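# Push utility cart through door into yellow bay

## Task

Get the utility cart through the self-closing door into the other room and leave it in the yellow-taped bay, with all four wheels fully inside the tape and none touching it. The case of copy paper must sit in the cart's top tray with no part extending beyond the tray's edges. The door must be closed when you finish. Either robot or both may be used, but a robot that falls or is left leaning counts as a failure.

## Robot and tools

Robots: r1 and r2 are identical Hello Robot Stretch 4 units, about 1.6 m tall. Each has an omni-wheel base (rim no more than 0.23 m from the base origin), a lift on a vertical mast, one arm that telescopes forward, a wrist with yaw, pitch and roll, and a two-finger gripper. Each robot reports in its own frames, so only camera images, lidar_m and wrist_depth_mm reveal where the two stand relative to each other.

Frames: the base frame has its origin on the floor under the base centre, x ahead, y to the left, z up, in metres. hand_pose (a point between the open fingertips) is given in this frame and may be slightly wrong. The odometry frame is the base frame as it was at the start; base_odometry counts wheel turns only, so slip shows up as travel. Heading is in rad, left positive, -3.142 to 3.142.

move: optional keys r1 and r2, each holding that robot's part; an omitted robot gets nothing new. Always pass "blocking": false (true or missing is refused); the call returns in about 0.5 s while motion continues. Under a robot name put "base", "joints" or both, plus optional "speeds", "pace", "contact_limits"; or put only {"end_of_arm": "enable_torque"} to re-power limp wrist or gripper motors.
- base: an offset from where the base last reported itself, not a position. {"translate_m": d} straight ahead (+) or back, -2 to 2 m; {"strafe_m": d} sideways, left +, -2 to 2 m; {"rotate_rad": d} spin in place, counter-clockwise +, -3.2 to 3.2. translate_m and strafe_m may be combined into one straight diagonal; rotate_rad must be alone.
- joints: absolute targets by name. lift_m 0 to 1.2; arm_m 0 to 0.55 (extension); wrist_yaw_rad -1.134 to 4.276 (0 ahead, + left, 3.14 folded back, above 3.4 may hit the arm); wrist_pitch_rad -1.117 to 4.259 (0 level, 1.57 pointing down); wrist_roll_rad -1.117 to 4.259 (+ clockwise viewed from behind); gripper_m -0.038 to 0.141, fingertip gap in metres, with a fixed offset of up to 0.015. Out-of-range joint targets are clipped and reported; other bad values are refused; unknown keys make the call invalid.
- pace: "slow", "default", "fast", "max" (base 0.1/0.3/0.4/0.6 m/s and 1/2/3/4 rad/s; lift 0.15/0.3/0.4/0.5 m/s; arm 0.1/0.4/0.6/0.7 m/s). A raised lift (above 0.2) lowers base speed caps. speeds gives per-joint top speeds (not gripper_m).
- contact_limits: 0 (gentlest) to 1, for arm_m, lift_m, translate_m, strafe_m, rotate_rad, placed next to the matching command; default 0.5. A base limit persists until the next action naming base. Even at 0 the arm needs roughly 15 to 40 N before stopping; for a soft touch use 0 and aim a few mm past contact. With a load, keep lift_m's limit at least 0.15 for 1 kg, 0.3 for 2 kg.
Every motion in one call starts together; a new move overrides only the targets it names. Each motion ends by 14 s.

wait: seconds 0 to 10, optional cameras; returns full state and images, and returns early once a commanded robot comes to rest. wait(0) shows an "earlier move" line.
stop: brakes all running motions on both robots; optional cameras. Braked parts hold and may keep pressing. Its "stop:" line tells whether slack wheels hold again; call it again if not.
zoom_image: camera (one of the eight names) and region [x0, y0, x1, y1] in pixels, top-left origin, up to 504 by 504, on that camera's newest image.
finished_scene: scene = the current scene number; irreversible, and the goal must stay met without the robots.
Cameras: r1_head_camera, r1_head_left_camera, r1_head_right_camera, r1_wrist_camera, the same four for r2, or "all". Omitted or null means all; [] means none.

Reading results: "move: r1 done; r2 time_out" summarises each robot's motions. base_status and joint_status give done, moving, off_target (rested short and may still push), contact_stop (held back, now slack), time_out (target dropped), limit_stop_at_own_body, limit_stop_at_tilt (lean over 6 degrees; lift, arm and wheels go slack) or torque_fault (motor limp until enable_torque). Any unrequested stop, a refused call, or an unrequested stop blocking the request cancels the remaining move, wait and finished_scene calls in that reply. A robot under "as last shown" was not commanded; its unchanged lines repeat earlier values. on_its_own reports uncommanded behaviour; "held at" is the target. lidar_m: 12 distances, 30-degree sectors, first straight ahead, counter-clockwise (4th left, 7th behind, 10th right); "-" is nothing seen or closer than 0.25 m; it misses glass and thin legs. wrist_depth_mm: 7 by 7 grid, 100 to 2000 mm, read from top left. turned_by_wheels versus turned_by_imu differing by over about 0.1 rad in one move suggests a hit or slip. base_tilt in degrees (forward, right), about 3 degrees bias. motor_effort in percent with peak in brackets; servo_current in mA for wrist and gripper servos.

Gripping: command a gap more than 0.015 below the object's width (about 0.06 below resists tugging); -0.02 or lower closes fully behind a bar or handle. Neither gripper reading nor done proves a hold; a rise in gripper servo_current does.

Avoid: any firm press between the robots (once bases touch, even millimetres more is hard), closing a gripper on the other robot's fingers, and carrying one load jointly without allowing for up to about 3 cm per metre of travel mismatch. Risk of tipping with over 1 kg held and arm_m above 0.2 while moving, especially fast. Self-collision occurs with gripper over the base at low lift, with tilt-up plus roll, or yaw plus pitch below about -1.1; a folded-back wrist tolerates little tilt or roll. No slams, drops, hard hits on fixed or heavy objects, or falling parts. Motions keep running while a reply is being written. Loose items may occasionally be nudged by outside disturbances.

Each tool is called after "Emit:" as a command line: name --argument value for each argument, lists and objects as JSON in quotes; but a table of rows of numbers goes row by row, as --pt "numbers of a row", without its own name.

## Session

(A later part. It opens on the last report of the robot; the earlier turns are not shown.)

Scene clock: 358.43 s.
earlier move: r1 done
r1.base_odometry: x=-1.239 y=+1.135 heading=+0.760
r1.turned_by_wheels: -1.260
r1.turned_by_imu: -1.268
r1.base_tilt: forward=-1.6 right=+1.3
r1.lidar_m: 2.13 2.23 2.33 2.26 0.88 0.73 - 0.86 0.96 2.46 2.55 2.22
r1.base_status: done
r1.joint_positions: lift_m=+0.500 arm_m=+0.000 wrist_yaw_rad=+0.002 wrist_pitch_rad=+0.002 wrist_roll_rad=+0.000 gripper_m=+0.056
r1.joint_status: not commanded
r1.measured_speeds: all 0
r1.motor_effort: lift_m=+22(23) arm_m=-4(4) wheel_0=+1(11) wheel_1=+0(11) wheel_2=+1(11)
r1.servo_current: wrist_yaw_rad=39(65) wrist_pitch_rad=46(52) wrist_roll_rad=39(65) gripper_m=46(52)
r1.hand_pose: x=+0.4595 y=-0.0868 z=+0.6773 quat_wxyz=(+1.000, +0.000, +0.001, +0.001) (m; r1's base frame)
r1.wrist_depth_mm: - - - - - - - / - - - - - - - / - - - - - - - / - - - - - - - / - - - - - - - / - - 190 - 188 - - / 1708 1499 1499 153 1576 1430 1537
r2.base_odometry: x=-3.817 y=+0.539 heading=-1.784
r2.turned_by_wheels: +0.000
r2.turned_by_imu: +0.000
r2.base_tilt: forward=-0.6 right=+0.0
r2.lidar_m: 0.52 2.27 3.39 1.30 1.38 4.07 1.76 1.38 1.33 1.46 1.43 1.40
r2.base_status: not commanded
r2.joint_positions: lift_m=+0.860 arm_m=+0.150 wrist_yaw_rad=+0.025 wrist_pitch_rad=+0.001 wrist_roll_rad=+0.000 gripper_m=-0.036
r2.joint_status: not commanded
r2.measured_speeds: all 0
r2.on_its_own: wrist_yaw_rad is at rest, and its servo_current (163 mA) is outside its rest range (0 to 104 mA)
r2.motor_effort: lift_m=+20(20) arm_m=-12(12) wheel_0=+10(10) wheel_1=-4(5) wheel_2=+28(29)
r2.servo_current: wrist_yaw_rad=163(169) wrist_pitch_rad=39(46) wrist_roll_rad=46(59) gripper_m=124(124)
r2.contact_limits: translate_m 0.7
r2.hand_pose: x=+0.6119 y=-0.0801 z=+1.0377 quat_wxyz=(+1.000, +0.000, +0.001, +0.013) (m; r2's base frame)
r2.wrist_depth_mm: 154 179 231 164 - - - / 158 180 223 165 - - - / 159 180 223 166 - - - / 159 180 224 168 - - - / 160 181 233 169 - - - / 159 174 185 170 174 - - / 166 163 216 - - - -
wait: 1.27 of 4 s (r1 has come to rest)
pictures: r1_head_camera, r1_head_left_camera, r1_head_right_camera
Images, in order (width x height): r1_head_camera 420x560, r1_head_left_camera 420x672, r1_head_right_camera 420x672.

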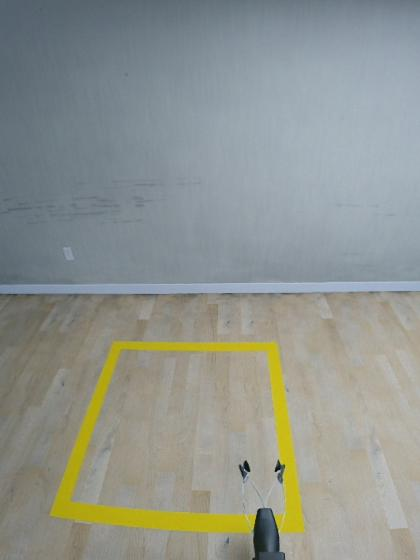

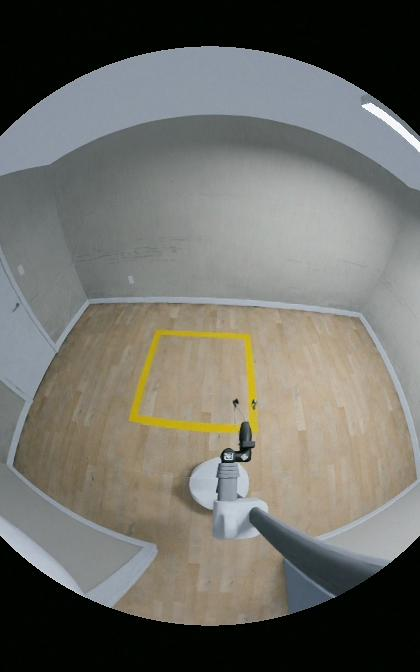

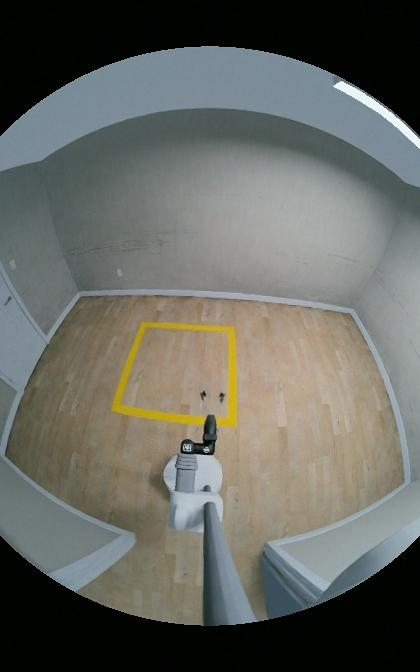

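Emit:
move --r1 '{"base":{"translate_m":-1.2},"pace":"fast","contact_limits":{"translate_m":0.3}}' --blocking false --cameras '[]'

Emit:
wait --seconds 6 --cameras '["r1_head_left_camera","r1_head_right_camera","r2_head_left_camera"]'

Scene clock: 367.57 s.
move: r1 moving
r1.base_odometry: x=-1.275 y=+1.100 heading=+0.760
r1.turned_by_wheels: +0.000
r1.turned_by_imu: +0.000
r1.base_tilt: forward=-1.6 right=+1.3
r1.lidar_m: 2.19 2.29 2.33 2.17 0.82 0.69 - 0.82 0.85 2.47 2.54 2.25
r1.base_status: translate_m moving
r1.joint_positions: lift_m=+0.500 arm_m=+0.000 wrist_yaw_rad=+0.002 wrist_pitch_rad=+0.002 wrist_roll_rad=+0.000 gripper_m=+0.056
r1.joint_status: not commanded
r1.measured_speeds: translate_m=-0.196 strafe_m=+0.001 rotate_rad=-0.006 lift_m=+0.000 arm_m=+0.000 wrist_yaw_rad=+0.000 wrist_pitch_rad=+0.000 wrist_roll_rad=+0.000
r1.motor_effort: lift_m=+22(23) arm_m=-4(4) wheel_0=-8(10) wheel_1=-6(8) wheel_2=+11(13)
r1.servo_current: wrist_yaw_rad=39(59) wrist_pitch_rad=46(52) wrist_roll_rad=52(59) gripper_m=46(46)
r1.contact_limits: translate_m 0.3
r1.hand_pose: x=+0.4595 y=-0.0868 z=+0.6773 quat_wxyz=(+1.000, +0.000, +0.001, +0.001) (m; r1's base frame)
r1.wrist_depth_mm: - - - - - - - / - - - - - - - / - - - - - - - / - - - - - - - / - - - - - - - / - - 192 - 187 - - / 1756 1576 1537 153 1537 1464 1576
r2.base_odometry: x=-3.817 y=+0.539 heading=-1.784
r2.turned_by_wheels: +0.000
r2.turned_by_imu: +0.000
r2.base_tilt: forward=-0.6 right=+0.0
r2.lidar_m: 0.52 2.27 3.39 1.27 1.39 4.05 1.75 1.38 1.33 1.44 1.45 1.38
r2.base_status: not commanded
r2.joint_positions: lift_m=+0.860 arm_m=+0.150 wrist_yaw_rad=+0.025 wrist_pitch_rad=+0.001 wrist_roll_rad=+0.000 gripper_m=-0.036
r2.joint_status: not commanded
r2.measured_speeds: all 0
r2.motor_effort: lift_m=+20(20) arm_m=-12(12) wheel_0=+10(10) wheel_1=-4(5) wheel_2=+28(29)
r2.servo_current: wrist_yaw_rad=143(163) wrist_pitch_rad=33(46) wrist_roll_rad=46(59) gripper_m=124(124)
r2.contact_limits: translate_m 0.7
r2.hand_pose: x=+0.6119 y=-0.0801 z=+1.0377 quat_wxyz=(+1.000, +0.000, +0.001, +0.013) (m; r2's base frame)
r2.wrist_depth_mm: 153 179 231 164 - - - / 158 180 224 165 - - - / 159 180 224 166 - - - / 159 181 224 168 - - - / 160 181 233 169 - - - / 159 174 185 171 174 - - / 166 163 216 - - - -
pictures: none
No camera images: "cameras" was empty.

Scene clock: 371.43 s.
earlier move: r1 done
r1.base_odometry: x=-2.109 y=+0.309 heading=+0.760
r1.turned_by_wheels: +0.000
r1.turned_by_imu: -0.001
r1.base_tilt: forward=-1.5 right=+1.3
r1.lidar_m: 3.31 0.62 0.60 1.73 2.40 3.32 1.90 1.26 0.64 0.55 0.57 3.47
r1.base_status: done
r1.joint_positions: lift_m=+0.500 arm_m=+0.000 wrist_yaw_rad=+0.002 wrist_pitch_rad=+0.002 wrist_roll_rad=+0.000 gripper_m=+0.056
r1.joint_status: not commanded
r1.measured_speeds: all 0
r1.motor_effort: lift_m=+22(23) arm_m=-4(4) wheel_0=-2(10) wheel_1=+0(8) wheel_2=-2(13)
r1.servo_current: wrist_yaw_rad=46(65) wrist_pitch_rad=52(52) wrist_roll_rad=59(78) gripper_m=46(46)
r1.contact_limits: translate_m 0.3
r1.hand_pose: x=+0.4595 y=-0.0868 z=+0.6773 quat_wxyz=(+1.000, +0.000, +0.001, +0.001) (m; r1's base frame)
r1.wrist_depth_mm: - - - - - - - / - - - - - - - / - - - - - - - / - - - - - - - / - - - - - - - / - - 193 - 187 - - / 1708 1537 1537 143 1576 1430 1576
r2.base_odometry: x=-3.817 y=+0.539 heading=-1.784
r2.turned_by_wheels: +0.000
r2.turned_by_imu: +0.001
r2.base_tilt: forward=-0.6 right=+0.0
r2.lidar_m: 0.53 1.29 3.38 1.27 1.37 4.04 1.75 1.39 1.34 1.45 1.43 1.40
r2.base_status: not commanded
r2.joint_positions: lift_m=+0.860 arm_m=+0.150 wrist_yaw_rad=+0.025 wrist_pitch_rad=+0.001 wrist_roll_rad=+0.000 gripper_m=-0.036
r2.joint_status: not commanded
r2.measured_speeds: all 0
r2.on_its_own: wrist_yaw_rad is at rest, and its servo_current (156 mA) is outside its rest range (0 to 104 mA)
r2.motor_effort: lift_m=+20(20) arm_m=-11(12) wheel_0=+10(10) wheel_1=-4(5) wheel_2=+28(29)
r2.servo_current: wrist_yaw_rad=156(169) wrist_pitch_rad=39(52) wrist_roll_rad=59(65) gripper_m=117(130)
r2.contact_limits: translate_m 0.7
r2.hand_pose: x=+0.6119 y=-0.0801 z=+1.0377 quat_wxyz=(+1.000, +0.000, +0.001, +0.013) (m; r2's base frame)
r2.wrist_depth_mm: 154 179 230 164 - - - / 158 180 223 164 - - - / 159 180 224 166 - - - / 159 181 224 168 - - - / 160 180 233 169 - - - / 159 175 185 170 174 - - / 166 163 215 - - - -
wait: 3.87 of 6 s (r1 has come to rest)
pictures: r1_head_left_camera, r1_head_right_camera, r2_head_left_camera
Images, in order (width x height): r1_head_left_camera 420x672, r1_head_right_camera 420x672, r2_head_left_camera 420x672.

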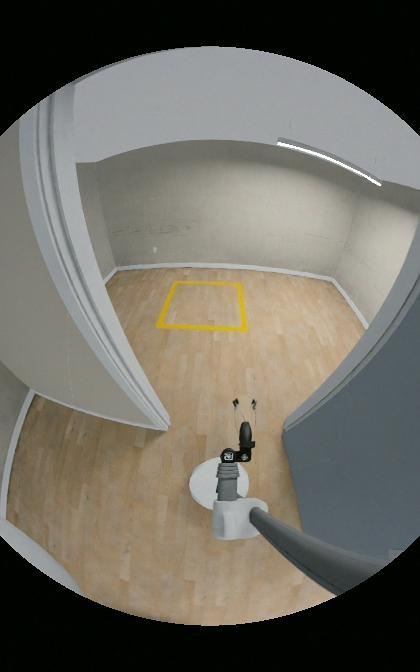

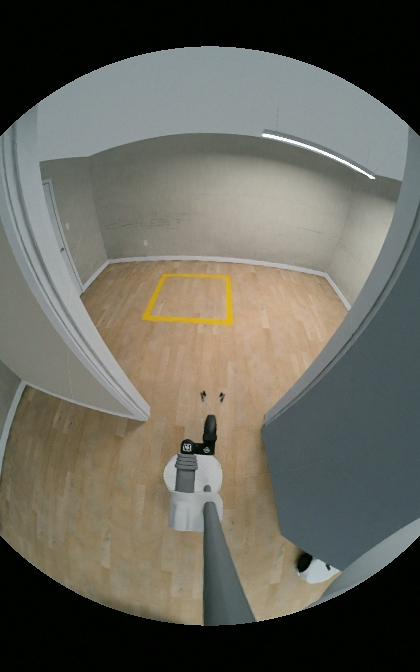

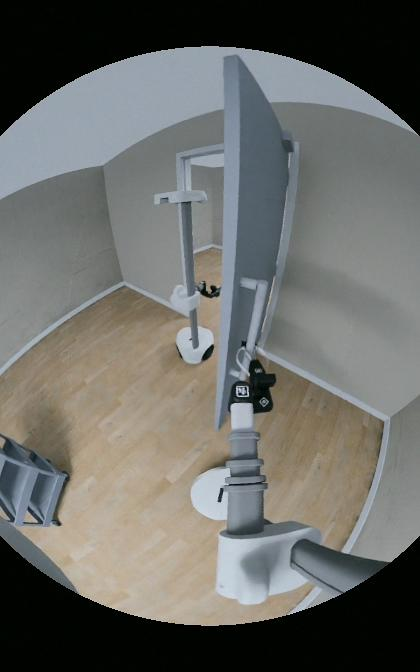

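Emit:
move --r1 '{"base":{"translate_m":-0.3,"strafe_m":0.25},"pace":"fast","contact_limits":{"translate_m":0.3}}' --blocking false --cameras '[]'

Emit:
wait --seconds 4 --cameras '[]'

Emit:
move --r1 '{"base":{"rotate_rad":2.6},"pace":"default","contact_limits":{"rotate_rad":0.3}}' --blocking false --cameras '[]'

Emit:
wait --seconds 4 --cameras '["r1_head_camera","r1_head_right_camera"]'

Scene clock: 388.60 s.
move: r1 moving
r1.base_odometry: x=-2.162 y=+0.305 heading=+0.760
r1.turned_by_wheels: +0.000
r1.turned_by_imu: +0.000
r1.base_tilt: forward=-1.6 right=+1.3
r1.lidar_m: 3.36 0.59 0.62 1.94 2.35 3.28 1.83 1.28 0.69 0.59 0.61 3.49
r1.base_status: translate_m moving; strafe_m moving
r1.joint_positions: lift_m=+0.500 arm_m=+0.000 wrist_yaw_rad=+0.002 wrist_pitch_rad=+0.002 wrist_roll_rad=+0.000 gripper_m=+0.056
r1.joint_status: not commanded
r1.measured_speeds: translate_m=-0.160 strafe_m=+0.134 rotate_rad=-0.001 lift_m=+0.000 arm_m=+0.000 wrist_yaw_rad=+0.000 wrist_pitch_rad=+0.000 wrist_roll_rad=+0.000
r1.motor_effort: lift_m=+22(23) arm_m=-4(4) wheel_0=-11(13) wheel_1=+4(6) wheel_2=+11(11)
r1.servo_current: wrist_yaw_rad=52(59) wrist_pitch_rad=46(52) wrist_roll_rad=39(59) gripper_m=39(46)
r1.contact_limits: translate_m 0.3
r1.hand_pose: x=+0.4595 y=-0.0868 z=+0.6773 quat_wxyz=(+1.000, +0.000, +0.001, +0.001) (m; r1's base frame)
r1.wrist_depth_mm: - - - - - - - / - - - - - - - / - - - - - - - / - - - - - - - / - - - - - - - / - - 193 - 187 - - / 1756 1499 1537 143 1576 1464 1576
r2.base_odometry: x=-3.817 y=+0.539 heading=-1.784
r2.turned_by_wheels: +0.000
r2.turned_by_imu: +0.000
r2.base_tilt: forward=-0.5 right=+0.1
r2.lidar_m: 0.51 1.27 3.38 1.30 1.32 4.07 1.78 1.36 1.34 1.44 1.44 1.41
r2.base_status: not commanded
r2.joint_positions: lift_m=+0.860 arm_m=+0.150 wrist_yaw_rad=+0.025 wrist_pitch_rad=+0.001 wrist_roll_rad=+0.000 gripper_m=-0.036
r2.joint_status: not commanded
r2.measured_speeds: all 0
r2.motor_effort: lift_m=+20(20) arm_m=-12(12) wheel_0=+10(10) wheel_1=-4(5) wheel_2=+28(28)
r2.servo_current: wrist_yaw_rad=156(176) wrist_pitch_rad=33(46) wrist_roll_rad=39(52) gripper_m=124(124)
r2.contact_limits: translate_m 0.7
r2.hand_pose: x=+0.6119 y=-0.0801 z=+1.0377 quat_wxyz=(+1.000, +0.000, +0.001, +0.013) (m; r2's base frame)
r2.wrist_depth_mm: 154 179 231 163 - - - / 158 180 224 164 - - - / 159 180 224 166 - - - / 159 181 225 168 - - - / 160 180 233 169 - - - / 159 174 185 171 174 - - / 166 163 215 - - - -
pictures: none
No camera images: "cameras" was empty.

Scene clock: 390.30 s.
earlier move: r1 done
r1.base_odometry: x=-2.499 y=+0.283 heading=+0.760
r1.turned_by_wheels: +0.000
r1.turned_by_imu: +0.001
r1.base_tilt: forward=-1.6 right=+1.3
r1.lidar_m: 0.75 0.72 1.02 2.05 2.17 2.98 1.61 2.14 0.95 0.86 0.87 1.17
r1.base_status: done
r1.joint_positions: lift_m=+0.500 arm_m=+0.000 wrist_yaw_rad=+0.002 wrist_pitch_rad=+0.002 wrist_roll_rad=+0.000 gripper_m=+0.056
r1.joint_status: not commanded
r1.measured_speeds: all 0
r1.motor_effort: lift_m=+22(23) arm_m=-4(4) wheel_0=+1(16) wheel_1=+2(7) wheel_2=-2(11)
r1.servo_current: wrist_yaw_rad=52(65) wrist_pitch_rad=46(52) wrist_roll_rad=65(72) gripper_m=46(46)
r1.contact_limits: translate_m 0.3
r1.hand_pose: x=+0.4595 y=-0.0868 z=+0.6773 quat_wxyz=(+1.000, +0.000, +0.001, +0.001) (m; r1's base frame)
r1.wrist_depth_mm: - - - - - - - / 508 - - - - - - / 512 - - - - - - / 512 - - - - - - / - - - - - - - / - - 193 - 187 - - / - 525 1397 143 1576 1499 1576
r2.base_odometry: x=-3.817 y=+0.539 heading=-1.784
r2.turned_by_wheels: +0.000
r2.turned_by_imu: +0.000
r2.base_tilt: forward=-0.6 right=+0.0
r2.lidar_m: 0.51 1.30 3.40 1.30 1.34 4.06 1.76 1.37 1.35 1.46 1.45 1.41
r2.base_status: not commanded
r2.joint_positions: lift_m=+0.860 arm_m=+0.150 wrist_yaw_rad=+0.025 wrist_pitch_rad=+0.001 wrist_roll_rad=+0.000 gripper_m=-0.036
r2.joint_status: not commanded
r2.measured_speeds: all 0
r2.on_its_own: wrist_yaw_rad is at rest, and its servo_current (163 mA) is outside its rest range (0 to 104 mA)
r2.motor_effort: lift_m=+20(20) arm_m=-11(12) wheel_0=+10(10) wheel_1=-5(5) wheel_2=+28(29)
r2.servo_current: wrist_yaw_rad=163(176) wrist_pitch_rad=39(46) wrist_roll_rad=52(59) gripper_m=117(124)
r2.contact_limits: translate_m 0.7
r2.hand_pose: x=+0.6119 y=-0.0801 z=+1.0377 quat_wxyz=(+1.000, +0.000, +0.001, +0.013) (m; r2's base frame)
r2.wrist_depth_mm: 154 179 232 164 - - - / 158 179 223 164 - - - / 159 180 224 166 - - - / 159 180 224 168 - - - / 160 180 233 170 - - - / 158 174 185 170 174 - - / 165 163 216 - - - -
wait: 1.70 of 4 s (r1 has come to rest)
pictures: none
No camera images: "cameras" was empty.

Scene clock: 390.80 s.
move: r1 moving
r1.base_odometry: x=-2.499 y=+0.283 heading=+1.012
r1.turned_by_wheels: +0.252
r1.turned_by_imu: +0.253
r1.base_tilt: forward=-1.6 right=+1.3
r1.lidar_m: 0.73 0.83 1.45 2.07 2.39 1.75 1.62 1.30 0.88 0.85 0.93 3.64
r1.base_status: rotate_rad moving
r1.joint_positions: lift_m=+0.500 arm_m=+0.000 wrist_yaw_rad=+0.002 wrist_pitch_rad=+0.002 wrist_roll_rad=+0.000 gripper_m=+0.056
r1.joint_status: not commanded
r1.measured_speeds: translate_m=+0.000 strafe_m=+0.000 rotate_rad=+0.972 lift_m=+0.000 arm_m=+0.000 wrist_yaw_rad=+0.000 wrist_pitch_rad=+0.000 wrist_roll_rad=+0.000
r1.motor_effort: lift_m=+22(22) arm_m=-4(4) wheel_0=-7(9) wheel_1=-7(8) wheel_2=-7(7)
r1.servo_current: wrist_yaw_rad=52(59) wrist_pitch_rad=33(46) wrist_roll_rad=52(59) gripper_m=39(46)
r1.contact_limits: rotate_rad 0.3
r1.hand_pose: x=+0.4595 y=-0.0868 z=+0.6773 quat_wxyz=(+1.000, +0.000, +0.001, +0.001) (m; r1's base frame)
r1.wrist_depth_mm: - - 544 - - - - / - - 544 - - - - / - - 569 - - - - / - - 564 - - - - / - - 564 - - - - / - - 190 - 187 - - / - 141 544 143 1430 1499 1618
r2.base_odometry: x=-3.817 y=+0.539 heading=-1.784
r2.turned_by_wheels: +0.000
r2.turned_by_imu: +0.000
r2.base_tilt: forward=-0.6 right=+0.1
r2.lidar_m: 0.51 1.28 3.39 1.28 1.37 4.06 1.80 1.37 1.34 1.46 1.40 1.39
r2.base_status: not commanded
r2.joint_positions: lift_m=+0.860 arm_m=+0.150 wrist_yaw_rad=+0.025 wrist_pitch_rad=+0.001 wrist_roll_rad=+0.000 gripper_m=-0.036
r2.joint_status: not commanded
r2.measured_speeds: all 0
r2.motor_effort: lift_m=+20(20) arm_m=-12(12) wheel_0=+10(10) wheel_1=-4(5) wheel_2=+28(28)
r2.servo_current: wrist_yaw_rad=156(169) wrist_pitch_rad=46(46) wrist_roll_rad=52(59) gripper_m=124(124)
r2.contact_limits: translate_m 0.7
r2.hand_pose: x=+0.6119 y=-0.0801 z=+1.0377 quat_wxyz=(+1.000, +0.000, +0.001, +0.013) (m; r2's base frame)
r2.wrist_depth_mm: 154 179 231 163 - - - / 158 180 224 165 - - - / 160 180 224 166 - - - / 159 180 224 168 - - - / 160 180 233 170 - - - / 159 174 185 170 174 - - / 166 163 215 - - - -
pictures: none
No camera images: "cameras" was empty.

Scene clock: 392.90 s.
earlier move: r1 done
r1.base_odometry: x=-2.499 y=+0.283 heading=-2.923
r1.turned_by_wheels: +2.348
r1.turned_by_imu: +2.360
r1.base_tilt: forward=-1.6 right=+1.3
r1.lidar_m: 2.88 1.63 1.71 0.99 0.86 0.85 1.10 0.80 0.72 0.99 2.05 2.13
r1.base_status: done
r1.joint_positions: lift_m=+0.500 arm_m=+0.000 wrist_yaw_rad=+0.002 wrist_pitch_rad=+0.002 wrist_roll_rad=+0.000 gripper_m=+0.056
r1.joint_status: not commanded
r1.measured_speeds: all 0
r1.motor_effort: lift_m=+22(23) arm_m=-4(4) wheel_0=+0(10) wheel_1=+0(9) wheel_2=+1(9)
r1.servo_current: wrist_yaw_rad=46(65) wrist_pitch_rad=52(59) wrist_roll_rad=59(72) gripper_m=39(46)
r1.contact_limits: rotate_rad 0.3
r1.hand_pose: x=+0.4595 y=-0.0868 z=+0.6773 quat_wxyz=(+1.000, +0.000, +0.001, +0.001) (m; r1's base frame)
r1.wrist_depth_mm: - - - - - - - / - - - - - - - / - - - - - - - / - - - - - - - / - - - - - - - / - - 193 - 187 - - / 1576 1499 1537 154 1537 1499 1537
r2.base_odometry: x=-3.817 y=+0.539 heading=-1.784
r2.turned_by_wheels: +0.000
r2.turned_by_imu: +0.000
r2.base_tilt: forward=-0.5 right=+0.1
r2.lidar_m: 0.52 1.28 3.40 1.30 1.34 4.07 1.76 1.38 1.33 1.46 1.43 1.42
r2.base_status: not commanded
r2.joint_positions: lift_m=+0.860 arm_m=+0.150 wrist_yaw_rad=+0.025 wrist_pitch_rad=+0.001 wrist_roll_rad=+0.000 gripper_m=-0.036
r2.joint_status: not commanded
r2.measured_speeds: all 0
r2.on_its_own: wrist_yaw_rad is at rest, and its servo_current (156 mA) is outside its rest range (0 to 104 mA)
r2.motor_effort: lift_m=+20(20) arm_m=-11(12) wheel_0=+9(10) wheel_1=-5(5) wheel_2=+28(29)
r2.servo_current: wrist_yaw_rad=156(176) wrist_pitch_rad=39(46) wrist_roll_rad=52(72) gripper_m=117(130)
r2.contact_limits: translate_m 0.7
r2.hand_pose: x=+0.6119 y=-0.0801 z=+1.0377 quat_wxyz=(+1.000, +0.000, +0.001, +0.013) (m; r2's base frame)
r2.wrist_depth_mm: 154 179 231 164 - - - / 158 180 223 165 - - - / 159 180 224 165 - - - / 159 181 224 168 - - - / 160 181 233 169 - - - / 159 175 185 171 174 - - / 167 163 215 - - - -
wait: 2.10 of 4 s (r1 has come to rest)
pictures: r1_head_camera, r1_head_right_camera
Images, in order (width x height): r1_head_camera 420x560, r1_head_right_camera 420x672.

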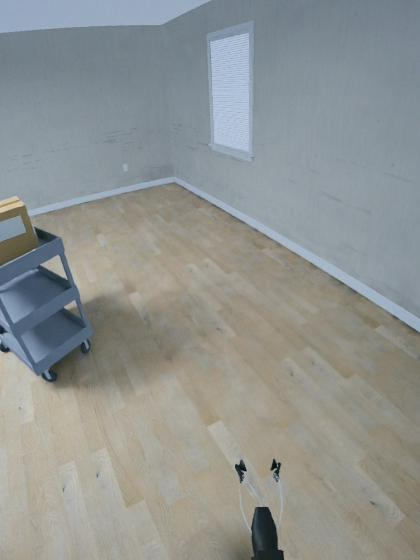

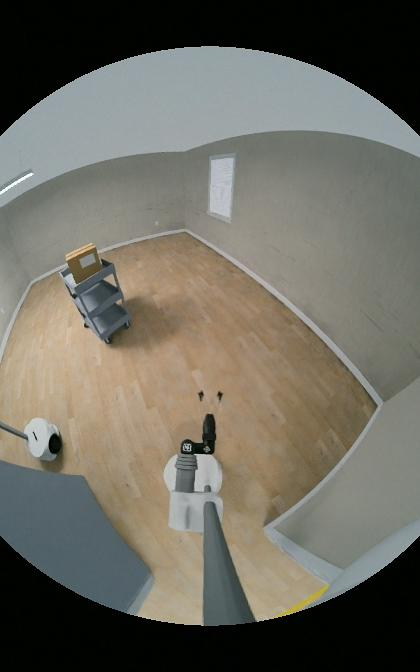

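Emit:
move --r1 '{"base":{"translate_m":1.7,"strafe_m":-0.1},"joints":{"lift_m":0.666,"wrist_roll_rad":1.57,"gripper_m":0.08},"pace":"fast","contact_limits":{"translate_m":0.3}}' --blocking false --cameras '[]'

Emit:
wait --seconds 7 --cameras '["r1_head_left_camera"]'

Scene clock: 411.27 s.
move: r1 moving
r1.base_odometry: x=-2.548 y=+0.275 heading=-2.923
r1.turned_by_wheels: +0.000
r1.turned_by_imu: +0.000
r1.base_tilt: forward=-1.6 right=+1.3
r1.lidar_m: 2.86 1.57 1.59 1.19 0.89 0.91 1.16 0.76 0.75 1.06 2.01 2.11
r1.base_status: translate_m moving; strafe_m moving
r1.joint_positions: lift_m=+0.563 arm_m=+0.000 wrist_yaw_rad=+0.002 wrist_pitch_rad=+0.002 wrist_roll_rad=+0.635 gripper_m=+0.073
r1.joint_status: lift_m moving; wrist_roll_rad moving; gripper_m moving
r1.measured_speeds: translate_m=+0.194 strafe_m=-0.009 rotate_rad=+0.001 lift_m=+0.244 arm_m=+0.000 wrist_yaw_rad=+0.000 wrist_pitch_rad=+0.000 wrist_roll_rad=+1.820
r1.motor_effort: lift_m=+25(27) arm_m=-4(4) wheel_0=+7(9) wheel_1=+5(7) wheel_2=-11(13)
r1.servo_current: wrist_yaw_rad=46(65) wrist_pitch_rad=33(52) wrist_roll_rad=85(111) gripper_m=59(72)
r1.contact_limits: translate_m 0.3
r1.hand_pose: x=+0.4595 y=-0.0868 z=+0.7406 quat_wxyz=(+0.950, +0.312, +0.001, +0.001) (m; r1's base frame)
r1.wrist_depth_mm: - - - - - - - / - - - - - - - / - - - - - - - / - - - - - - - / - - - - - - 1537 / - - 192 - 190 1499 1229 / - - - 151 1366 1182 1025
r2.base_odometry: x=-3.817 y=+0.539 heading=-1.784
r2.turned_by_wheels: +0.000
r2.turned_by_imu: +0.000
r2.base_tilt: forward=-0.6 right=+0.1
r2.lidar_m: 0.52 1.30 3.40 1.29 1.36 4.06 1.78 1.38 1.32 1.47 1.43 1.39
r2.base_status: not commanded
r2.joint_positions: lift_m=+0.860 arm_m=+0.150 wrist_yaw_rad=+0.025 wrist_pitch_rad=+0.001 wrist_roll_rad=+0.000 gripper_m=-0.036
r2.joint_status: not commanded
r2.measured_speeds: all 0
r2.motor_effort: lift_m=+20(20) arm_m=-12(12) wheel_0=+9(10) wheel_1=-4(5) wheel_2=+28(28)
r2.servo_current: wrist_yaw_rad=169(169) wrist_pitch_rad=39(46) wrist_roll_rad=46(59) gripper_m=117(124)
r2.contact_limits: translate_m 0.7
r2.hand_pose: x=+0.6119 y=-0.0801 z=+1.0377 quat_wxyz=(+1.000, +0.000, +0.001, +0.013) (m; r2's base frame)
r2.wrist_depth_mm: 154 179 231 164 - - - / 158 179 223 164 - - - / 159 180 223 166 - - - / 159 181 224 168 - - - / 160 181 233 169 - - - / 158 175 185 170 174 - - / 166 163 215 - - - -
pictures: none
No camera images: "cameras" was empty.

Scene clock: 416.33 s.
earlier move: r1 done
r1.base_odometry: x=-4.180 y=+0.012 heading=-2.923
r1.turned_by_wheels: +0.000
r1.turned_by_imu: +0.000
r1.base_tilt: forward=-1.6 right=+1.3
r1.lidar_m: 1.56 3.68 3.82 0.98 1.13 2.16 2.22 2.11 1.62 1.16 1.08 1.14
r1.base_status: done
r1.joint_positions: lift_m=+0.666 arm_m=+0.000 wrist_yaw_rad=+0.002 wrist_pitch_rad=+0.002 wrist_roll_rad=+1.568 gripper_m=+0.080
r1.joint_status: all done
r1.measured_speeds: all 0
r1.motor_effort: lift_m=+23(27) arm_m=-4(4) wheel_0=+0(10) wheel_1=+0(9) wheel_2=+2(13)
r1.servo_current: wrist_yaw_rad=52(72) wrist_pitch_rad=46(59) wrist_roll_rad=46(111) gripper_m=39(72)
r1.contact_limits: translate_m 0.3
r1.hand_pose: x=+0.4595 y=-0.0868 z=+0.8432 quat_wxyz=(+0.708, +0.706, +0.001, +0.000) (m; r1's base frame)
r1.wrist_depth_mm: - - - - - - - / - - - - - - 1138 / - - - - - - 1205 / 1756 1708 1808 1708 - 1576 1229 / - - - - - 1756 1255 / - - 199 - 195 1661 1229 / - - - 150 - 1537 1229
r2.base_odometry: x=-3.817 y=+0.539 heading=-1.784
r2.turned_by_wheels: +0.000
r2.turned_by_imu: +0.001
r2.base_tilt: forward=-0.6 right=+0.0
r2.lidar_m: 0.53 2.24 2.17 1.29 1.35 4.06 1.79 1.37 1.35 1.45 1.43 1.40
r2.base_status: not commanded
r2.joint_positions: lift_m=+0.860 arm_m=+0.150 wrist_yaw_rad=+0.025 wrist_pitch_rad=+0.001 wrist_roll_rad=+0.000 gripper_m=-0.036
r2.joint_status: not commanded
r2.measured_speeds: all 0
r2.on_its_own: wrist_yaw_rad is at rest, and its servo_current (169 mA) is outside its rest range (0 to 104 mA)
r2.motor_effort: lift_m=+20(20) arm_m=-12(12) wheel_0=+10(10) wheel_1=-4(5) wheel_2=+28(29)
r2.servo_current: wrist_yaw_rad=169(176) wrist_pitch_rad=33(46) wrist_roll_rad=59(65) gripper_m=124(130)
r2.contact_limits: translate_m 0.7
r2.hand_pose: x=+0.6119 y=-0.0801 z=+1.0377 quat_wxyz=(+1.000, +0.000, +0.001, +0.013) (m; r2's base frame)
r2.wrist_depth_mm: 154 179 232 163 - - - / 158 180 224 164 - - - / 159 180 224 166 - - - / 160 181 224 168 - - - / 160 180 234 169 - - - / 159 174 184 171 174 - - / 166 163 215 - - - -
wait: 5.07 of 7 s (r1 has come to rest)
pictures: r1_head_left_camera
Images, in order (width x height): r1_head_left_camera 420x672.

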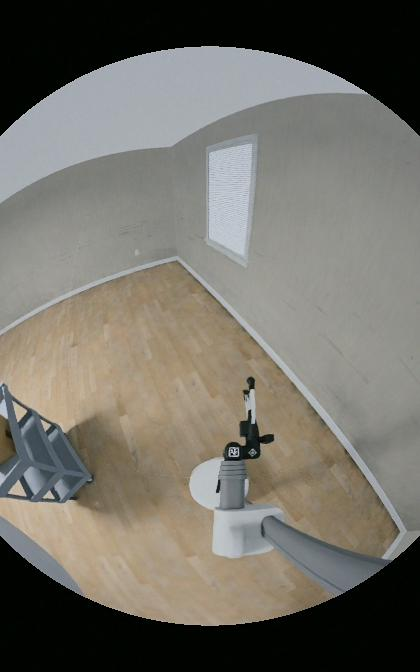

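Emit:
move --r1 '{"base":{"translate_m":1.0,"strafe_m":1.1},"pace":"fast","contact_limits":{"translate_m":0.3}}' --blocking false --cameras '[]'

Emit:
wait --seconds 7 --cameras '[]'

Emit:
move --r1 '{"base":{"rotate_rad":-2.15},"pace":"fast","contact_limits":{"rotate_rad":0.3}}' --blocking false --cameras '[]'

Emit:
wait --seconds 4 --cameras '["r1_head_camera","r1_head_right_camera"]'

Scene clock: 432.50 s.
move: r1 moving
r1.base_odometry: x=-4.204 y=-0.031 heading=-2.924
r1.turned_by_wheels: +0.000
r1.turned_by_imu: +0.000
r1.base_tilt: forward=-1.6 right=+1.3
r1.lidar_m: 1.59 3.62 3.77 0.96 1.08 2.16 2.27 2.14 1.65 1.17 1.11 1.17
r1.base_status: translate_m moving; strafe_m moving
r1.joint_positions: lift_m=+0.666 arm_m=+0.000 wrist_yaw_rad=+0.002 wrist_pitch_rad=+0.002 wrist_roll_rad=+1.568 gripper_m=+0.080
r1.joint_status: not commanded
r1.measured_speeds: translate_m=+0.129 strafe_m=+0.141 rotate_rad=-0.006 lift_m=+0.000 arm_m=+0.000 wrist_yaw_rad=+0.000 wrist_pitch_rad=+0.000 wrist_roll_rad=+0.000
r1.motor_effort: lift_m=+23(23) arm_m=-4(4) wheel_0=-7(9) wheel_1=+11(12) wheel_2=-8(10)
r1.servo_current: wrist_yaw_rad=52(65) wrist_pitch_rad=46(46) wrist_roll_rad=59(59) gripper_m=46(46)
r1.contact_limits: translate_m 0.3
r1.hand_pose: x=+0.4595 y=-0.0868 z=+0.8432 quat_wxyz=(+0.708, +0.706, +0.001, +0.000) (m; r1's base frame)
r1.wrist_depth_mm: - - - - - - - / - - - - - - 1098 / - - - - - - 1182 / 1618 1708 1708 1708 - 1537 1229 / - - - - - 1756 1229 / - - 200 - 195 1661 1229 / - - - 150 - 1576 1229
r2.base_odometry: x=-3.817 y=+0.539 heading=-1.784
r2.turned_by_wheels: +0.000
r2.turned_by_imu: +0.000
r2.base_tilt: forward=-0.6 right=+0.1
r2.lidar_m: 0.53 2.28 2.17 1.28 1.36 4.04 1.75 1.36 1.33 1.45 1.46 1.41
r2.base_status: not commanded
r2.joint_positions: lift_m=+0.860 arm_m=+0.150 wrist_yaw_rad=+0.025 wrist_pitch_rad=+0.001 wrist_roll_rad=+0.000 gripper_m=-0.036
r2.joint_status: not commanded
r2.measured_speeds: all 0
r2.motor_effort: lift_m=+20(20) arm_m=-12(12) wheel_0=+10(10) wheel_1=-4(5) wheel_2=+28(28)
r2.servo_current: wrist_yaw_rad=150(163) wrist_pitch_rad=39(46) wrist_roll_rad=52(52) gripper_m=124(130)
r2.contact_limits: translate_m 0.7
r2.hand_pose: x=+0.6119 y=-0.0801 z=+1.0377 quat_wxyz=(+1.000, +0.000, +0.001, +0.013) (m; r2's base frame)
r2.wrist_depth_mm: 153 179 232 163 - - - / 158 180 224 164 - - - / 159 180 224 166 - - - / 159 180 224 168 - - - / 160 181 234 169 - - - / 159 175 184 171 174 - - / 166 164 216 - - - -
pictures: none
No camera images: "cameras" was empty.

Scene clock: 437.03 s.
earlier move: r1 done
r1.base_odometry: x=-4.918 y=-1.278 heading=-2.924
r1.turned_by_wheels: +0.000
r1.turned_by_imu: +0.008
r1.base_tilt: forward=-1.6 right=+1.2
r1.lidar_m: 2.23 2.27 2.37 3.20 3.17 0.88 0.92 3.52 2.24 1.61 1.50 1.56
r1.base_status: done
r1.joint_positions: lift_m=+0.666 arm_m=+0.000 wrist_yaw_rad=+0.002 wrist_pitch_rad=+0.002 wrist_roll_rad=+1.568 gripper_m=+0.080
r1.joint_status: not commanded
r1.measured_speeds: all 0
r1.motor_effort: lift_m=+23(23) arm_m=-4(4) wheel_0=-1(9) wheel_1=-2(13) wheel_2=+0(10)
r1.servo_current: wrist_yaw_rad=39(72) wrist_pitch_rad=46(52) wrist_roll_rad=72(72) gripper_m=39(46)
r1.contact_limits: translate_m 0.3
r1.hand_pose: x=+0.4595 y=-0.0868 z=+0.8432 quat_wxyz=(+0.708, +0.706, +0.001, +0.000) (m; r1's base frame)
r1.wrist_depth_mm: - - - - - 1464 1182 / - - - - - 1576 1182 / - - - - - 1708 1205 / - - - - - 1708 1205 / - - - - - 1808 1229 / - - 199 - 196 1661 1229 / - 164 - 142 - 1464 1229
r2.base_odometry: x=-3.817 y=+0.539 heading=-1.784
r2.turned_by_wheels: +0.000
r2.turned_by_imu: +0.001
r2.base_tilt: forward=-0.6 right=+0.1
r2.lidar_m: 0.52 2.24 3.38 1.28 1.34 4.05 1.77 1.36 1.33 1.45 1.43 1.40
r2.base_status: not commanded
r2.joint_positions: lift_m=+0.860 arm_m=+0.150 wrist_yaw_rad=+0.025 wrist_pitch_rad=+0.001 wrist_roll_rad=+0.000 gripper_m=-0.036
r2.joint_status: not commanded
r2.measured_speeds: all 0
r2.on_its_own: wrist_yaw_rad is at rest, and its servo_current (169 mA) is outside its rest range (0 to 104 mA)
r2.motor_effort: lift_m=+20(20) arm_m=-12(12) wheel_0=+9(10) wheel_1=-4(5) wheel_2=+28(29)
r2.servo_current: wrist_yaw_rad=169(169) wrist_pitch_rad=39(52) wrist_roll_rad=46(65) gripper_m=117(130)
r2.contact_limits: translate_m 0.7
r2.hand_pose: x=+0.6119 y=-0.0801 z=+1.0377 quat_wxyz=(+1.000, +0.000, +0.001, +0.013) (m; r2's base frame)
r2.wrist_depth_mm: 154 179 231 164 - - - / 158 180 223 164 - - - / 159 180 224 166 - - - / 159 181 224 168 - - - / 160 181 234 169 - - - / 159 174 185 170 174 - - / 166 163 216 - - - -
wait: 4.53 of 7 s (r1 has come to rest)
pictures: none
No camera images: "cameras" was empty.

Scene clock: 437.53 s.
move: r1 moving
r1.base_odometry: x=-4.918 y=-1.278 heading=+3.031
r1.turned_by_wheels: -0.329
r1.turned_by_imu: -0.330
r1.base_tilt: forward=-1.6 right=+1.3
r1.lidar_m: 1.70 2.29 2.27 2.53 3.19 3.15 0.87 1.04 3.52 1.87 1.55 1.52
r1.base_status: rotate_rad moving
r1.joint_positions: lift_m=+0.666 arm_m=+0.000 wrist_yaw_rad=+0.002 wrist_pitch_rad=+0.002 wrist_roll_rad=+1.568 gripper_m=+0.080
r1.joint_status: not commanded
r1.measured_speeds: translate_m=-0.002 strafe_m=+0.001 rotate_rad=-1.268 lift_m=+0.000 arm_m=+0.000 wrist_yaw_rad=+0.000 wrist_pitch_rad=+0.000 wrist_roll_rad=+0.000
r1.motor_effort: lift_m=+23(23) arm_m=-4(4) wheel_0=+9(9) wheel_1=+9(9) wheel_2=+8(8)
r1.servo_current: wrist_yaw_rad=52(59) wrist_pitch_rad=46(46) wrist_roll_rad=46(52) gripper_m=39(46)
r1.contact_limits: rotate_rad 0.3
r1.hand_pose: x=+0.4595 y=-0.0868 z=+0.8432 quat_wxyz=(+0.708, +0.706, +0.001, +0.000) (m; r1's base frame)
r1.wrist_depth_mm: 1229 1229 1281 1255 - - 1182 / 1366 1336 1397 1397 - - 1182 / - - - - - 1537 1182 / - - - - - 1618 1205 / - - - - - 1756 1229 / - - 199 - 195 1618 1205 / - - - 150 - 1537 1229
r2.base_odometry: x=-3.817 y=+0.539 heading=-1.784
r2.turned_by_wheels: +0.000
r2.turned_by_imu: +0.000
r2.base_tilt: forward=-0.6 right=+0.1
r2.lidar_m: 0.55 2.28 3.40 1.30 1.36 4.07 1.75 1.39 1.32 1.46 1.43 1.39
r2.base_status: not commanded
r2.joint_positions: lift_m=+0.860 arm_m=+0.150 wrist_yaw_rad=+0.025 wrist_pitch_rad=+0.001 wrist_roll_rad=+0.000 gripper_m=-0.036
r2.joint_status: not commanded
r2.measured_speeds: all 0
r2.motor_effort: lift_m=+20(20) arm_m=-12(12) wheel_0=+10(10) wheel_1=-4(4) wheel_2=+28(28)
r2.servo_current: wrist_yaw_rad=143(169) wrist_pitch_rad=39(46) wrist_roll_rad=46(59) gripper_m=117(124)
r2.contact_limits: translate_m 0.7
r2.hand_pose: x=+0.6119 y=-0.0801 z=+1.0377 quat_wxyz=(+1.000, +0.000, +0.001, +0.013) (m; r2's base frame)
r2.wrist_depth_mm: 154 179 232 164 - - - / 158 180 224 164 - - - / 159 180 224 166 - - - / 159 181 224 168 - - - / 160 181 233 169 - - - / 159 174 185 170 174 - - / 166 163 214 - - - -
pictures: none
No camera images: "cameras" was empty.

Scene clock: 439.17 s.
earlier move: r1 done
r1.base_odometry: x=-4.918 y=-1.278 heading=+1.210
r1.turned_by_wheels: -1.821
r1.turned_by_imu: -1.831
r1.base_tilt: forward=-1.6 right=+1.3
r1.lidar_m: 2.33 1.62 1.50 1.53 2.09 2.27 2.33 3.14 3.18 0.86 0.91 3.51
r1.base_status: done
r1.joint_positions: lift_m=+0.666 arm_m=+0.000 wrist_yaw_rad=+0.002 wrist_pitch_rad=+0.002 wrist_roll_rad=+1.568 gripper_m=+0.080
r1.joint_status: not commanded
r1.measured_speeds: all 0
r1.motor_effort: lift_m=+23(23) arm_m=-4(4) wheel_0=+1(10) wheel_1=+2(11) wheel_2=+1(10)
r1.servo_current: wrist_yaw_rad=52(65) wrist_pitch_rad=46(52) wrist_roll_rad=46(72) gripper_m=46(52)
r1.contact_limits: rotate_rad 0.3
r1.hand_pose: x=+0.4595 y=-0.0868 z=+0.8432 quat_wxyz=(+0.708, +0.706, +0.001, +0.000) (m; r1's base frame)
r1.wrist_depth_mm: - - - - - 1661 1182 / - - - - - 1756 1182 / - - - - - 1708 1205 / - - - - - 1756 1205 / - - - - - 1756 1229 / - - 199 - 196 1661 1229 / - 164 - 138 - 1430 1255
r2.base_odometry: x=-3.817 y=+0.539 heading=-1.784
r2.turned_by_wheels: +0.000
r2.turned_by_imu: +0.000
r2.base_tilt: forward=-0.6 right=+0.1
r2.lidar_m: 0.53 2.25 3.38 1.30 1.37 4.07 1.79 1.38 1.34 1.46 1.42 1.41
r2.base_status: not commanded
r2.joint_positions: lift_m=+0.860 arm_m=+0.150 wrist_yaw_rad=+0.025 wrist_pitch_rad=+0.001 wrist_roll_rad=+0.000 gripper_m=-0.036
r2.joint_status: not commanded
r2.measured_speeds: all 0
r2.on_its_own: wrist_yaw_rad is at rest, and its servo_current (163 mA) is outside its rest range (0 to 104 mA)
r2.motor_effort: lift_m=+20(20) arm_m=-12(12) wheel_0=+10(10) wheel_1=-4(5) wheel_2=+28(29)
r2.servo_current: wrist_yaw_rad=163(169) wrist_pitch_rad=39(46) wrist_roll_rad=52(59) gripper_m=124(124)
r2.contact_limits: translate_m 0.7
r2.hand_pose: x=+0.6119 y=-0.0801 z=+1.0377 quat_wxyz=(+1.000, +0.000, +0.001, +0.013) (m; r2's base frame)
r2.wrist_depth_mm: 154 180 231 164 - - - / 158 180 224 165 - - - / 159 180 224 166 - - - / 160 180 224 168 - - - / 160 181 235 169 - - - / 159 175 183 171 174 - - / 166 164 216 - - - -
wait: 1.63 of 4 s (r1 has come to rest)
pictures: r1_head_camera, r1_head_right_camera
Images, in order (width x height): r1_head_camera 420x560, r1_head_right_camera 420x672.

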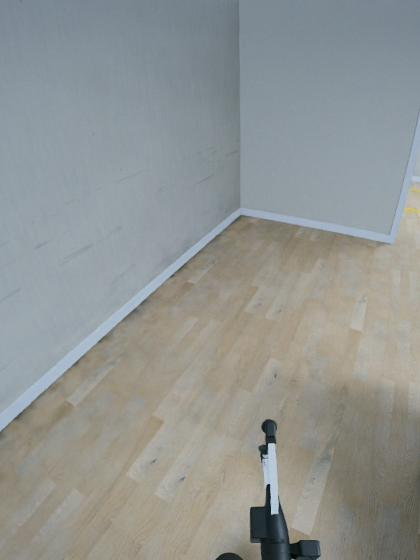

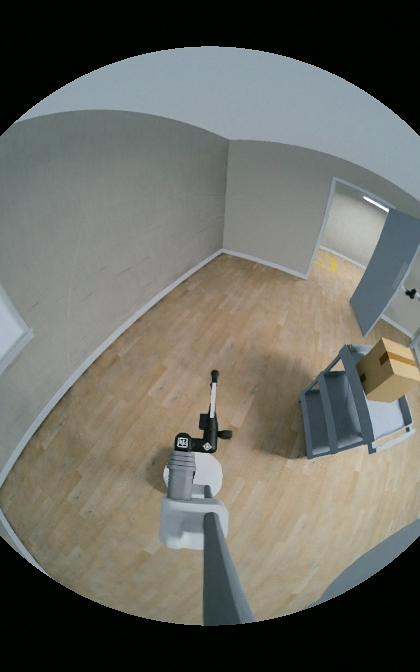

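Emit:
move --r1 '{"base":{"translate_m":-0.95,"strafe_m":-0.3},"pace":"fast","contact_limits":{"translate_m":0.3}}' --blocking false --cameras '[]'

Emit:
wait --seconds 6 --cameras '["r1_head_right_camera"]'

Scene clock: 447.67 s.
move: r1 moving
r1.base_odometry: x=-4.921 y=-1.329 heading=+1.210
r1.turned_by_wheels: +0.000
r1.turned_by_imu: +0.000
r1.base_tilt: forward=-1.6 right=+1.3
r1.lidar_m: 2.34 1.67 1.51 1.57 2.13 2.23 2.30 3.11 3.14 0.87 0.89 3.54
r1.base_status: translate_m moving; strafe_m moving
r1.joint_positions: lift_m=+0.666 arm_m=+0.000 wrist_yaw_rad=+0.002 wrist_pitch_rad=+0.002 wrist_roll_rad=+1.568 gripper_m=+0.080
r1.joint_status: not commanded
r1.measured_speeds: translate_m=-0.189 strafe_m=-0.060 rotate_rad=-0.006 lift_m=+0.000 arm_m=+0.000 wrist_yaw_rad=+0.000 wrist_pitch_rad=+0.000 wrist_roll_rad=+0.000
r1.motor_effort: lift_m=+23(23) arm_m=-4(4) wheel_0=-2(7) wheel_1=-11(11) wheel_2=+12(12)
r1.servo_current: wrist_yaw_rad=52(59) wrist_pitch_rad=46(46) wrist_roll_rad=46(65) gripper_m=39(46)
r1.contact_limits: translate_m 0.3
r1.hand_pose: x=+0.4595 y=-0.0868 z=+0.8432 quat_wxyz=(+0.708, +0.706, +0.001, +0.000) (m; r1's base frame)
r1.wrist_depth_mm: - - - - - 1661 1160 / - - - - - 1708 1205 / - - - - - 1708 1229 / - - - - - 1756 1205 / - - - - - 1756 1229 / - - 199 - 195 1576 1255 / - 150 - 139 - 144 1205
r2.base_odometry: x=-3.817 y=+0.539 heading=-1.784
r2.turned_by_wheels: +0.000
r2.turned_by_imu: +0.000
r2.base_tilt: forward=-0.6 right=+0.1
r2.lidar_m: 0.52 2.24 3.38 1.31 1.35 4.03 1.76 1.37 1.34 1.46 1.45 1.42
r2.base_status: not commanded
r2.joint_positions: lift_m=+0.860 arm_m=+0.150 wrist_yaw_rad=+0.025 wrist_pitch_rad=+0.001 wrist_roll_rad=+0.000 gripper_m=-0.036
r2.joint_status: not commanded
r2.measured_speeds: all 0
r2.motor_effort: lift_m=+20(20) arm_m=-11(12) wheel_0=+10(10) wheel_1=-4(5) wheel_2=+28(28)
r2.servo_current: wrist_yaw_rad=156(169) wrist_pitch_rad=39(46) wrist_roll_rad=39(59) gripper_m=124(124)
r2.contact_limits: translate_m 0.7
r2.hand_pose: x=+0.6119 y=-0.0801 z=+1.0377 quat_wxyz=(+1.000, +0.000, +0.001, +0.013) (m; r2's base frame)
r2.wrist_depth_mm: 154 179 232 164 - - - / 158 180 223 165 - - - / 159 181 224 166 - - - / 159 181 225 168 - - - / 160 181 234 169 - - - / 159 174 185 171 174 - - / 166 164 215 - - - -
pictures: none
No camera images: "cameras" was empty.

Scene clock: 450.93 s.
earlier move: r1 done
r1.base_odometry: x=-4.973 y=-2.273 heading=+1.210
r1.turned_by_wheels: +0.000
r1.turned_by_imu: -0.003
r1.base_tilt: forward=-1.6 right=+1.3
r1.lidar_m: 3.37 2.36 2.18 2.29 1.65 1.56 1.62 2.16 2.50 2.56 1.36 1.12
r1.base_status: done
r1.joint_positions: lift_m=+0.666 arm_m=+0.000 wrist_yaw_rad=+0.002 wrist_pitch_rad=+0.002 wrist_roll_rad=+1.568 gripper_m=+0.080
r1.joint_status: not commanded
r1.measured_speeds: all 0
r1.motor_effort: lift_m=+23(23) arm_m=-4(4) wheel_0=-2(7) wheel_1=+0(12) wheel_2=-1(12)
r1.servo_current: wrist_yaw_rad=46(65) wrist_pitch_rad=46(52) wrist_roll_rad=52(72) gripper_m=46(52)
r1.contact_limits: translate_m 0.3
r1.hand_pose: x=+0.4595 y=-0.0868 z=+0.8432 quat_wxyz=(+0.708, +0.706, +0.001, +0.000) (m; r1's base frame)
r1.wrist_depth_mm: - - - 1182 - 1397 1118 / - - - - - 1576 1182 / - - - - - 1756 1205 / - - - - - 1756 1229 / - - - - - 1756 1205 / - - 199 - 195 1661 1229 / - - - 150 - 1537 1229
r2.base_odometry: x=-3.817 y=+0.539 heading=-1.784
r2.turned_by_wheels: +0.000
r2.turned_by_imu: +0.000
r2.base_tilt: forward=-0.6 right=+0.1
r2.lidar_m: 0.52 2.25 3.39 1.29 1.36 4.05 1.79 1.38 1.34 1.45 1.46 1.38
r2.base_status: not commanded
r2.joint_positions: lift_m=+0.860 arm_m=+0.150 wrist_yaw_rad=+0.025 wrist_pitch_rad=+0.001 wrist_roll_rad=+0.000 gripper_m=-0.036
r2.joint_status: not commanded
r2.measured_speeds: all 0
r2.on_its_own: wrist_yaw_rad is at rest, and its servo_current (156 mA) is outside its rest range (0 to 104 mA)
r2.motor_effort: lift_m=+20(20) arm_m=-11(12) wheel_0=+10(10) wheel_1=-4(5) wheel_2=+28(28)
r2.servo_current: wrist_yaw_rad=156(176) wrist_pitch_rad=39(46) wrist_roll_rad=33(59) gripper_m=124(130)
r2.contact_limits: translate_m 0.7
r2.hand_pose: x=+0.6119 y=-0.0801 z=+1.0377 quat_wxyz=(+1.000, +0.000, +0.001, +0.013) (m; r2's base frame)
r2.wrist_depth_mm: 154 179 232 163 - - - / 158 180 223 165 - - - / 160 180 224 166 - - - / 159 181 224 168 - - - / 160 180 234 169 - - - / 159 175 184 171 174 - - / 166 163 214 - - - -
wait: 3.27 of 6 s (r1 has come to rest)
pictures: r1_head_right_camera
Images, in order (width x height): r1_head_right_camera 420x672.

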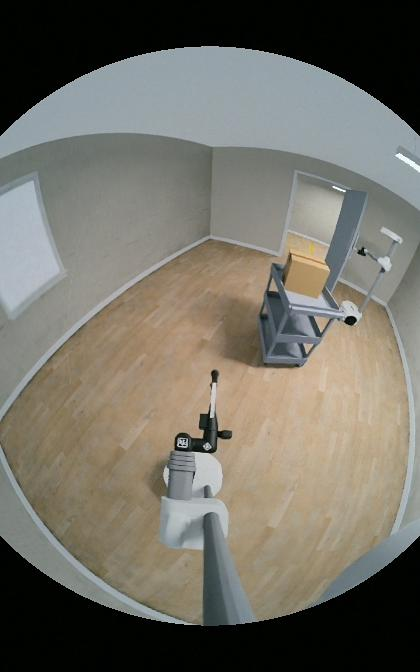

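Emit:
move --r1 '{"base":{"strafe_m":-0.6},"pace":"fast","contact_limits":{"strafe_m":0.3}}' --blocking false --cameras '[]'

Emit:
wait --seconds 5 --cameras '["r1_head_camera","r1_wrist_camera"]'

Scene clock: 455.30 s.
move: r1 moving
r1.base_odometry: x=-4.921 y=-2.292 heading=+1.210
r1.turned_by_wheels: +0.000
r1.turned_by_imu: -0.001
r1.base_tilt: forward=-1.6 right=+1.3
r1.lidar_m: 3.43 2.42 2.25 2.33 1.67 1.58 1.62 2.20 2.42 2.53 1.34 1.09
r1.base_status: strafe_m moving
r1.joint_positions: lift_m=+0.666 arm_m=+0.000 wrist_yaw_rad=+0.002 wrist_pitch_rad=+0.002 wrist_roll_rad=+1.568 gripper_m=+0.080
r1.joint_status: not commanded
r1.measured_speeds: translate_m=+0.001 strafe_m=-0.216 rotate_rad=-0.007 lift_m=+0.000 arm_m=+0.000 wrist_yaw_rad=+0.000 wrist_pitch_rad=+0.000 wrist_roll_rad=+0.000
r1.motor_effort: lift_m=+23(23) arm_m=-4(4) wheel_0=+12(13) wheel_1=-11(13) wheel_2=-1(2)
r1.servo_current: wrist_yaw_rad=39(72) wrist_pitch_rad=46(46) wrist_roll_rad=59(65) gripper_m=46(46)
r1.contact_limits: strafe_m 0.3
r1.hand_pose: x=+0.4595 y=-0.0868 z=+0.8432 quat_wxyz=(+0.708, +0.706, +0.001, +0.000) (m; r1's base frame)
r1.wrist_depth_mm: - - 1255 - - 1397 1118 / - - - - - 1708 1182 / - - - - - 1708 1229 / - - - - - 1808 1205 / - - - - - 1708 1229 / - - 199 - 195 1618 1229 / - - - 149 - 1499 1255
r2.base_odometry: x=-3.817 y=+0.539 heading=-1.784
r2.turned_by_wheels: +0.000
r2.turned_by_imu: +0.000
r2.base_tilt: forward=-0.6 right=+0.0
r2.lidar_m: 0.53 2.23 3.38 1.30 1.37 4.07 1.79 1.39 1.35 1.48 1.45 1.39
r2.base_status: not commanded
r2.joint_positions: lift_m=+0.860 arm_m=+0.150 wrist_yaw_rad=+0.025 wrist_pitch_rad=+0.001 wrist_roll_rad=+0.000 gripper_m=-0.036
r2.joint_status: not commanded
r2.measured_speeds: all 0
r2.motor_effort: lift_m=+20(20) arm_m=-12(12) wheel_0=+9(10) wheel_1=-5(5) wheel_2=+28(28)
r2.servo_current: wrist_yaw_rad=169(169) wrist_pitch_rad=46(52) wrist_roll_rad=39(52) gripper_m=111(124)
r2.contact_limits: translate_m 0.7
r2.hand_pose: x=+0.6119 y=-0.0801 z=+1.0377 quat_wxyz=(+1.000, +0.000, +0.001, +0.013) (m; r2's base frame)
r2.wrist_depth_mm: 154 179 233 164 - - - / 158 180 223 164 - - - / 159 180 224 166 - - - / 159 180 224 168 - - - / 160 181 234 169 - - - / 159 175 185 170 174 - - / 166 163 216 - - - -
pictures: none
No camera images: "cameras" was empty.

Scene clock: 457.50 s.
earlier move: r1 done
r1.base_odometry: x=-4.412 y=-2.485 heading=+1.210
r1.turned_by_wheels: +0.000
r1.turned_by_imu: -0.003
r1.base_tilt: forward=-1.6 right=+1.3
r1.lidar_m: 0.94 2.92 2.73 2.79 1.95 1.84 1.89 2.10 1.96 2.02 2.66 1.00
r1.base_status: done
r1.joint_positions: lift_m=+0.666 arm_m=+0.000 wrist_yaw_rad=+0.002 wrist_pitch_rad=+0.002 wrist_roll_rad=+1.568 gripper_m=+0.080
r1.joint_status: not commanded
r1.measured_speeds: all 0
r1.motor_effort: lift_m=+23(23) arm_m=-4(4) wheel_0=+0(14) wheel_1=+2(13) wheel_2=+0(2)
r1.servo_current: wrist_yaw_rad=52(72) wrist_pitch_rad=39(52) wrist_roll_rad=59(65) gripper_m=46(52)
r1.contact_limits: strafe_m 0.3
r1.hand_pose: x=+0.4595 y=-0.0868 z=+0.8432 quat_wxyz=(+0.708, +0.706, +0.001, +0.000) (m; r1's base frame)
r1.wrist_depth_mm: - - - - - 1708 1160 / - - - 778 - 788 - / - - - 991 - 798 - / - - 1025 1008 - 778 - / - - - 1008 - 788 - / - - 199 - 196 1661 1229 / - - - 150 - 1537 1229
r2.base_odometry: x=-3.817 y=+0.539 heading=-1.784
r2.turned_by_wheels: +0.000
r2.turned_by_imu: +0.000
r2.base_tilt: forward=-0.6 right=+0.0
r2.lidar_m: 0.53 2.24 3.39 1.29 1.37 2.63 1.75 1.37 1.34 1.45 1.45 1.40
r2.base_status: not commanded
r2.joint_positions: lift_m=+0.860 arm_m=+0.150 wrist_yaw_rad=+0.025 wrist_pitch_rad=+0.001 wrist_roll_rad=+0.000 gripper_m=-0.036
r2.joint_status: not commanded
r2.measured_speeds: all 0
r2.on_its_own: wrist_yaw_rad is at rest, and its servo_current (163 mA) is outside its rest range (0 to 104 mA)
r2.motor_effort: lift_m=+20(20) arm_m=-12(12) wheel_0=+10(10) wheel_1=-4(5) wheel_2=+28(29)
r2.servo_current: wrist_yaw_rad=163(176) wrist_pitch_rad=39(52) wrist_roll_rad=52(59) gripper_m=117(130)
r2.contact_limits: translate_m 0.7
r2.hand_pose: x=+0.6119 y=-0.0801 z=+1.0377 quat_wxyz=(+1.000, +0.000, +0.001, +0.013) (m; r2's base frame)
r2.wrist_depth_mm: 154 180 231 163 - - - / 158 180 223 164 - - - / 160 181 224 166 - - - / 159 180 224 168 - - - / 160 180 234 169 - - - / 159 174 185 171 174 - - / 166 164 215 - - - -
wait: 2.20 of 5 s (r1 has come to rest)
pictures: r1_head_camera, r1_wrist_camera
Images, in order (width x height): r1_head_camera 420x560, r1_wrist_camera 616x392.

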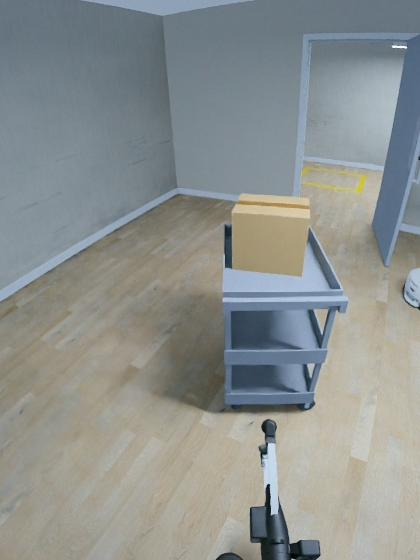

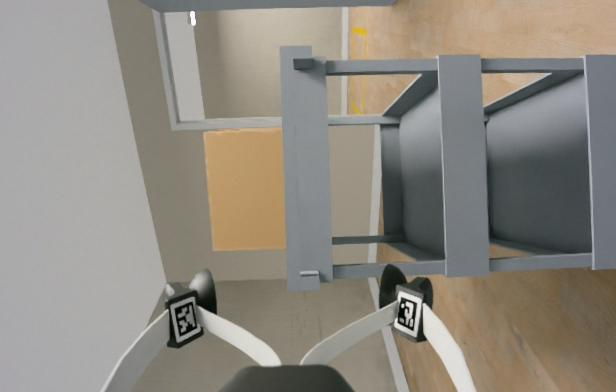

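Emit:
zoom_image --camera "r1_head_camera" --region '[200, 180, 370, 420]'

Emit:
zoom_image --camera "r1_wrist_camera" --region '[260, 30, 480, 300]'

Scaled by 2.100 from the camera's 420x560 image, which has a finer 600x800 frame.

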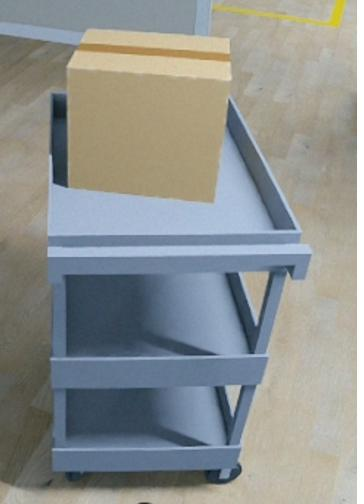

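Scaled by 1.867.

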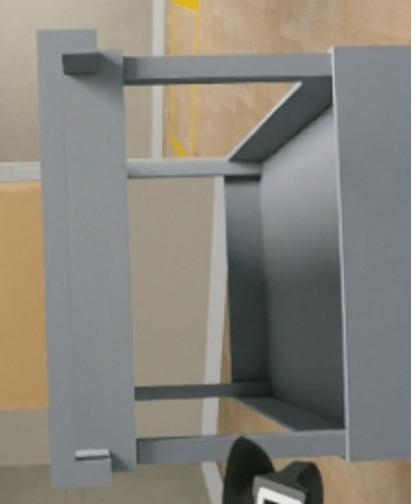

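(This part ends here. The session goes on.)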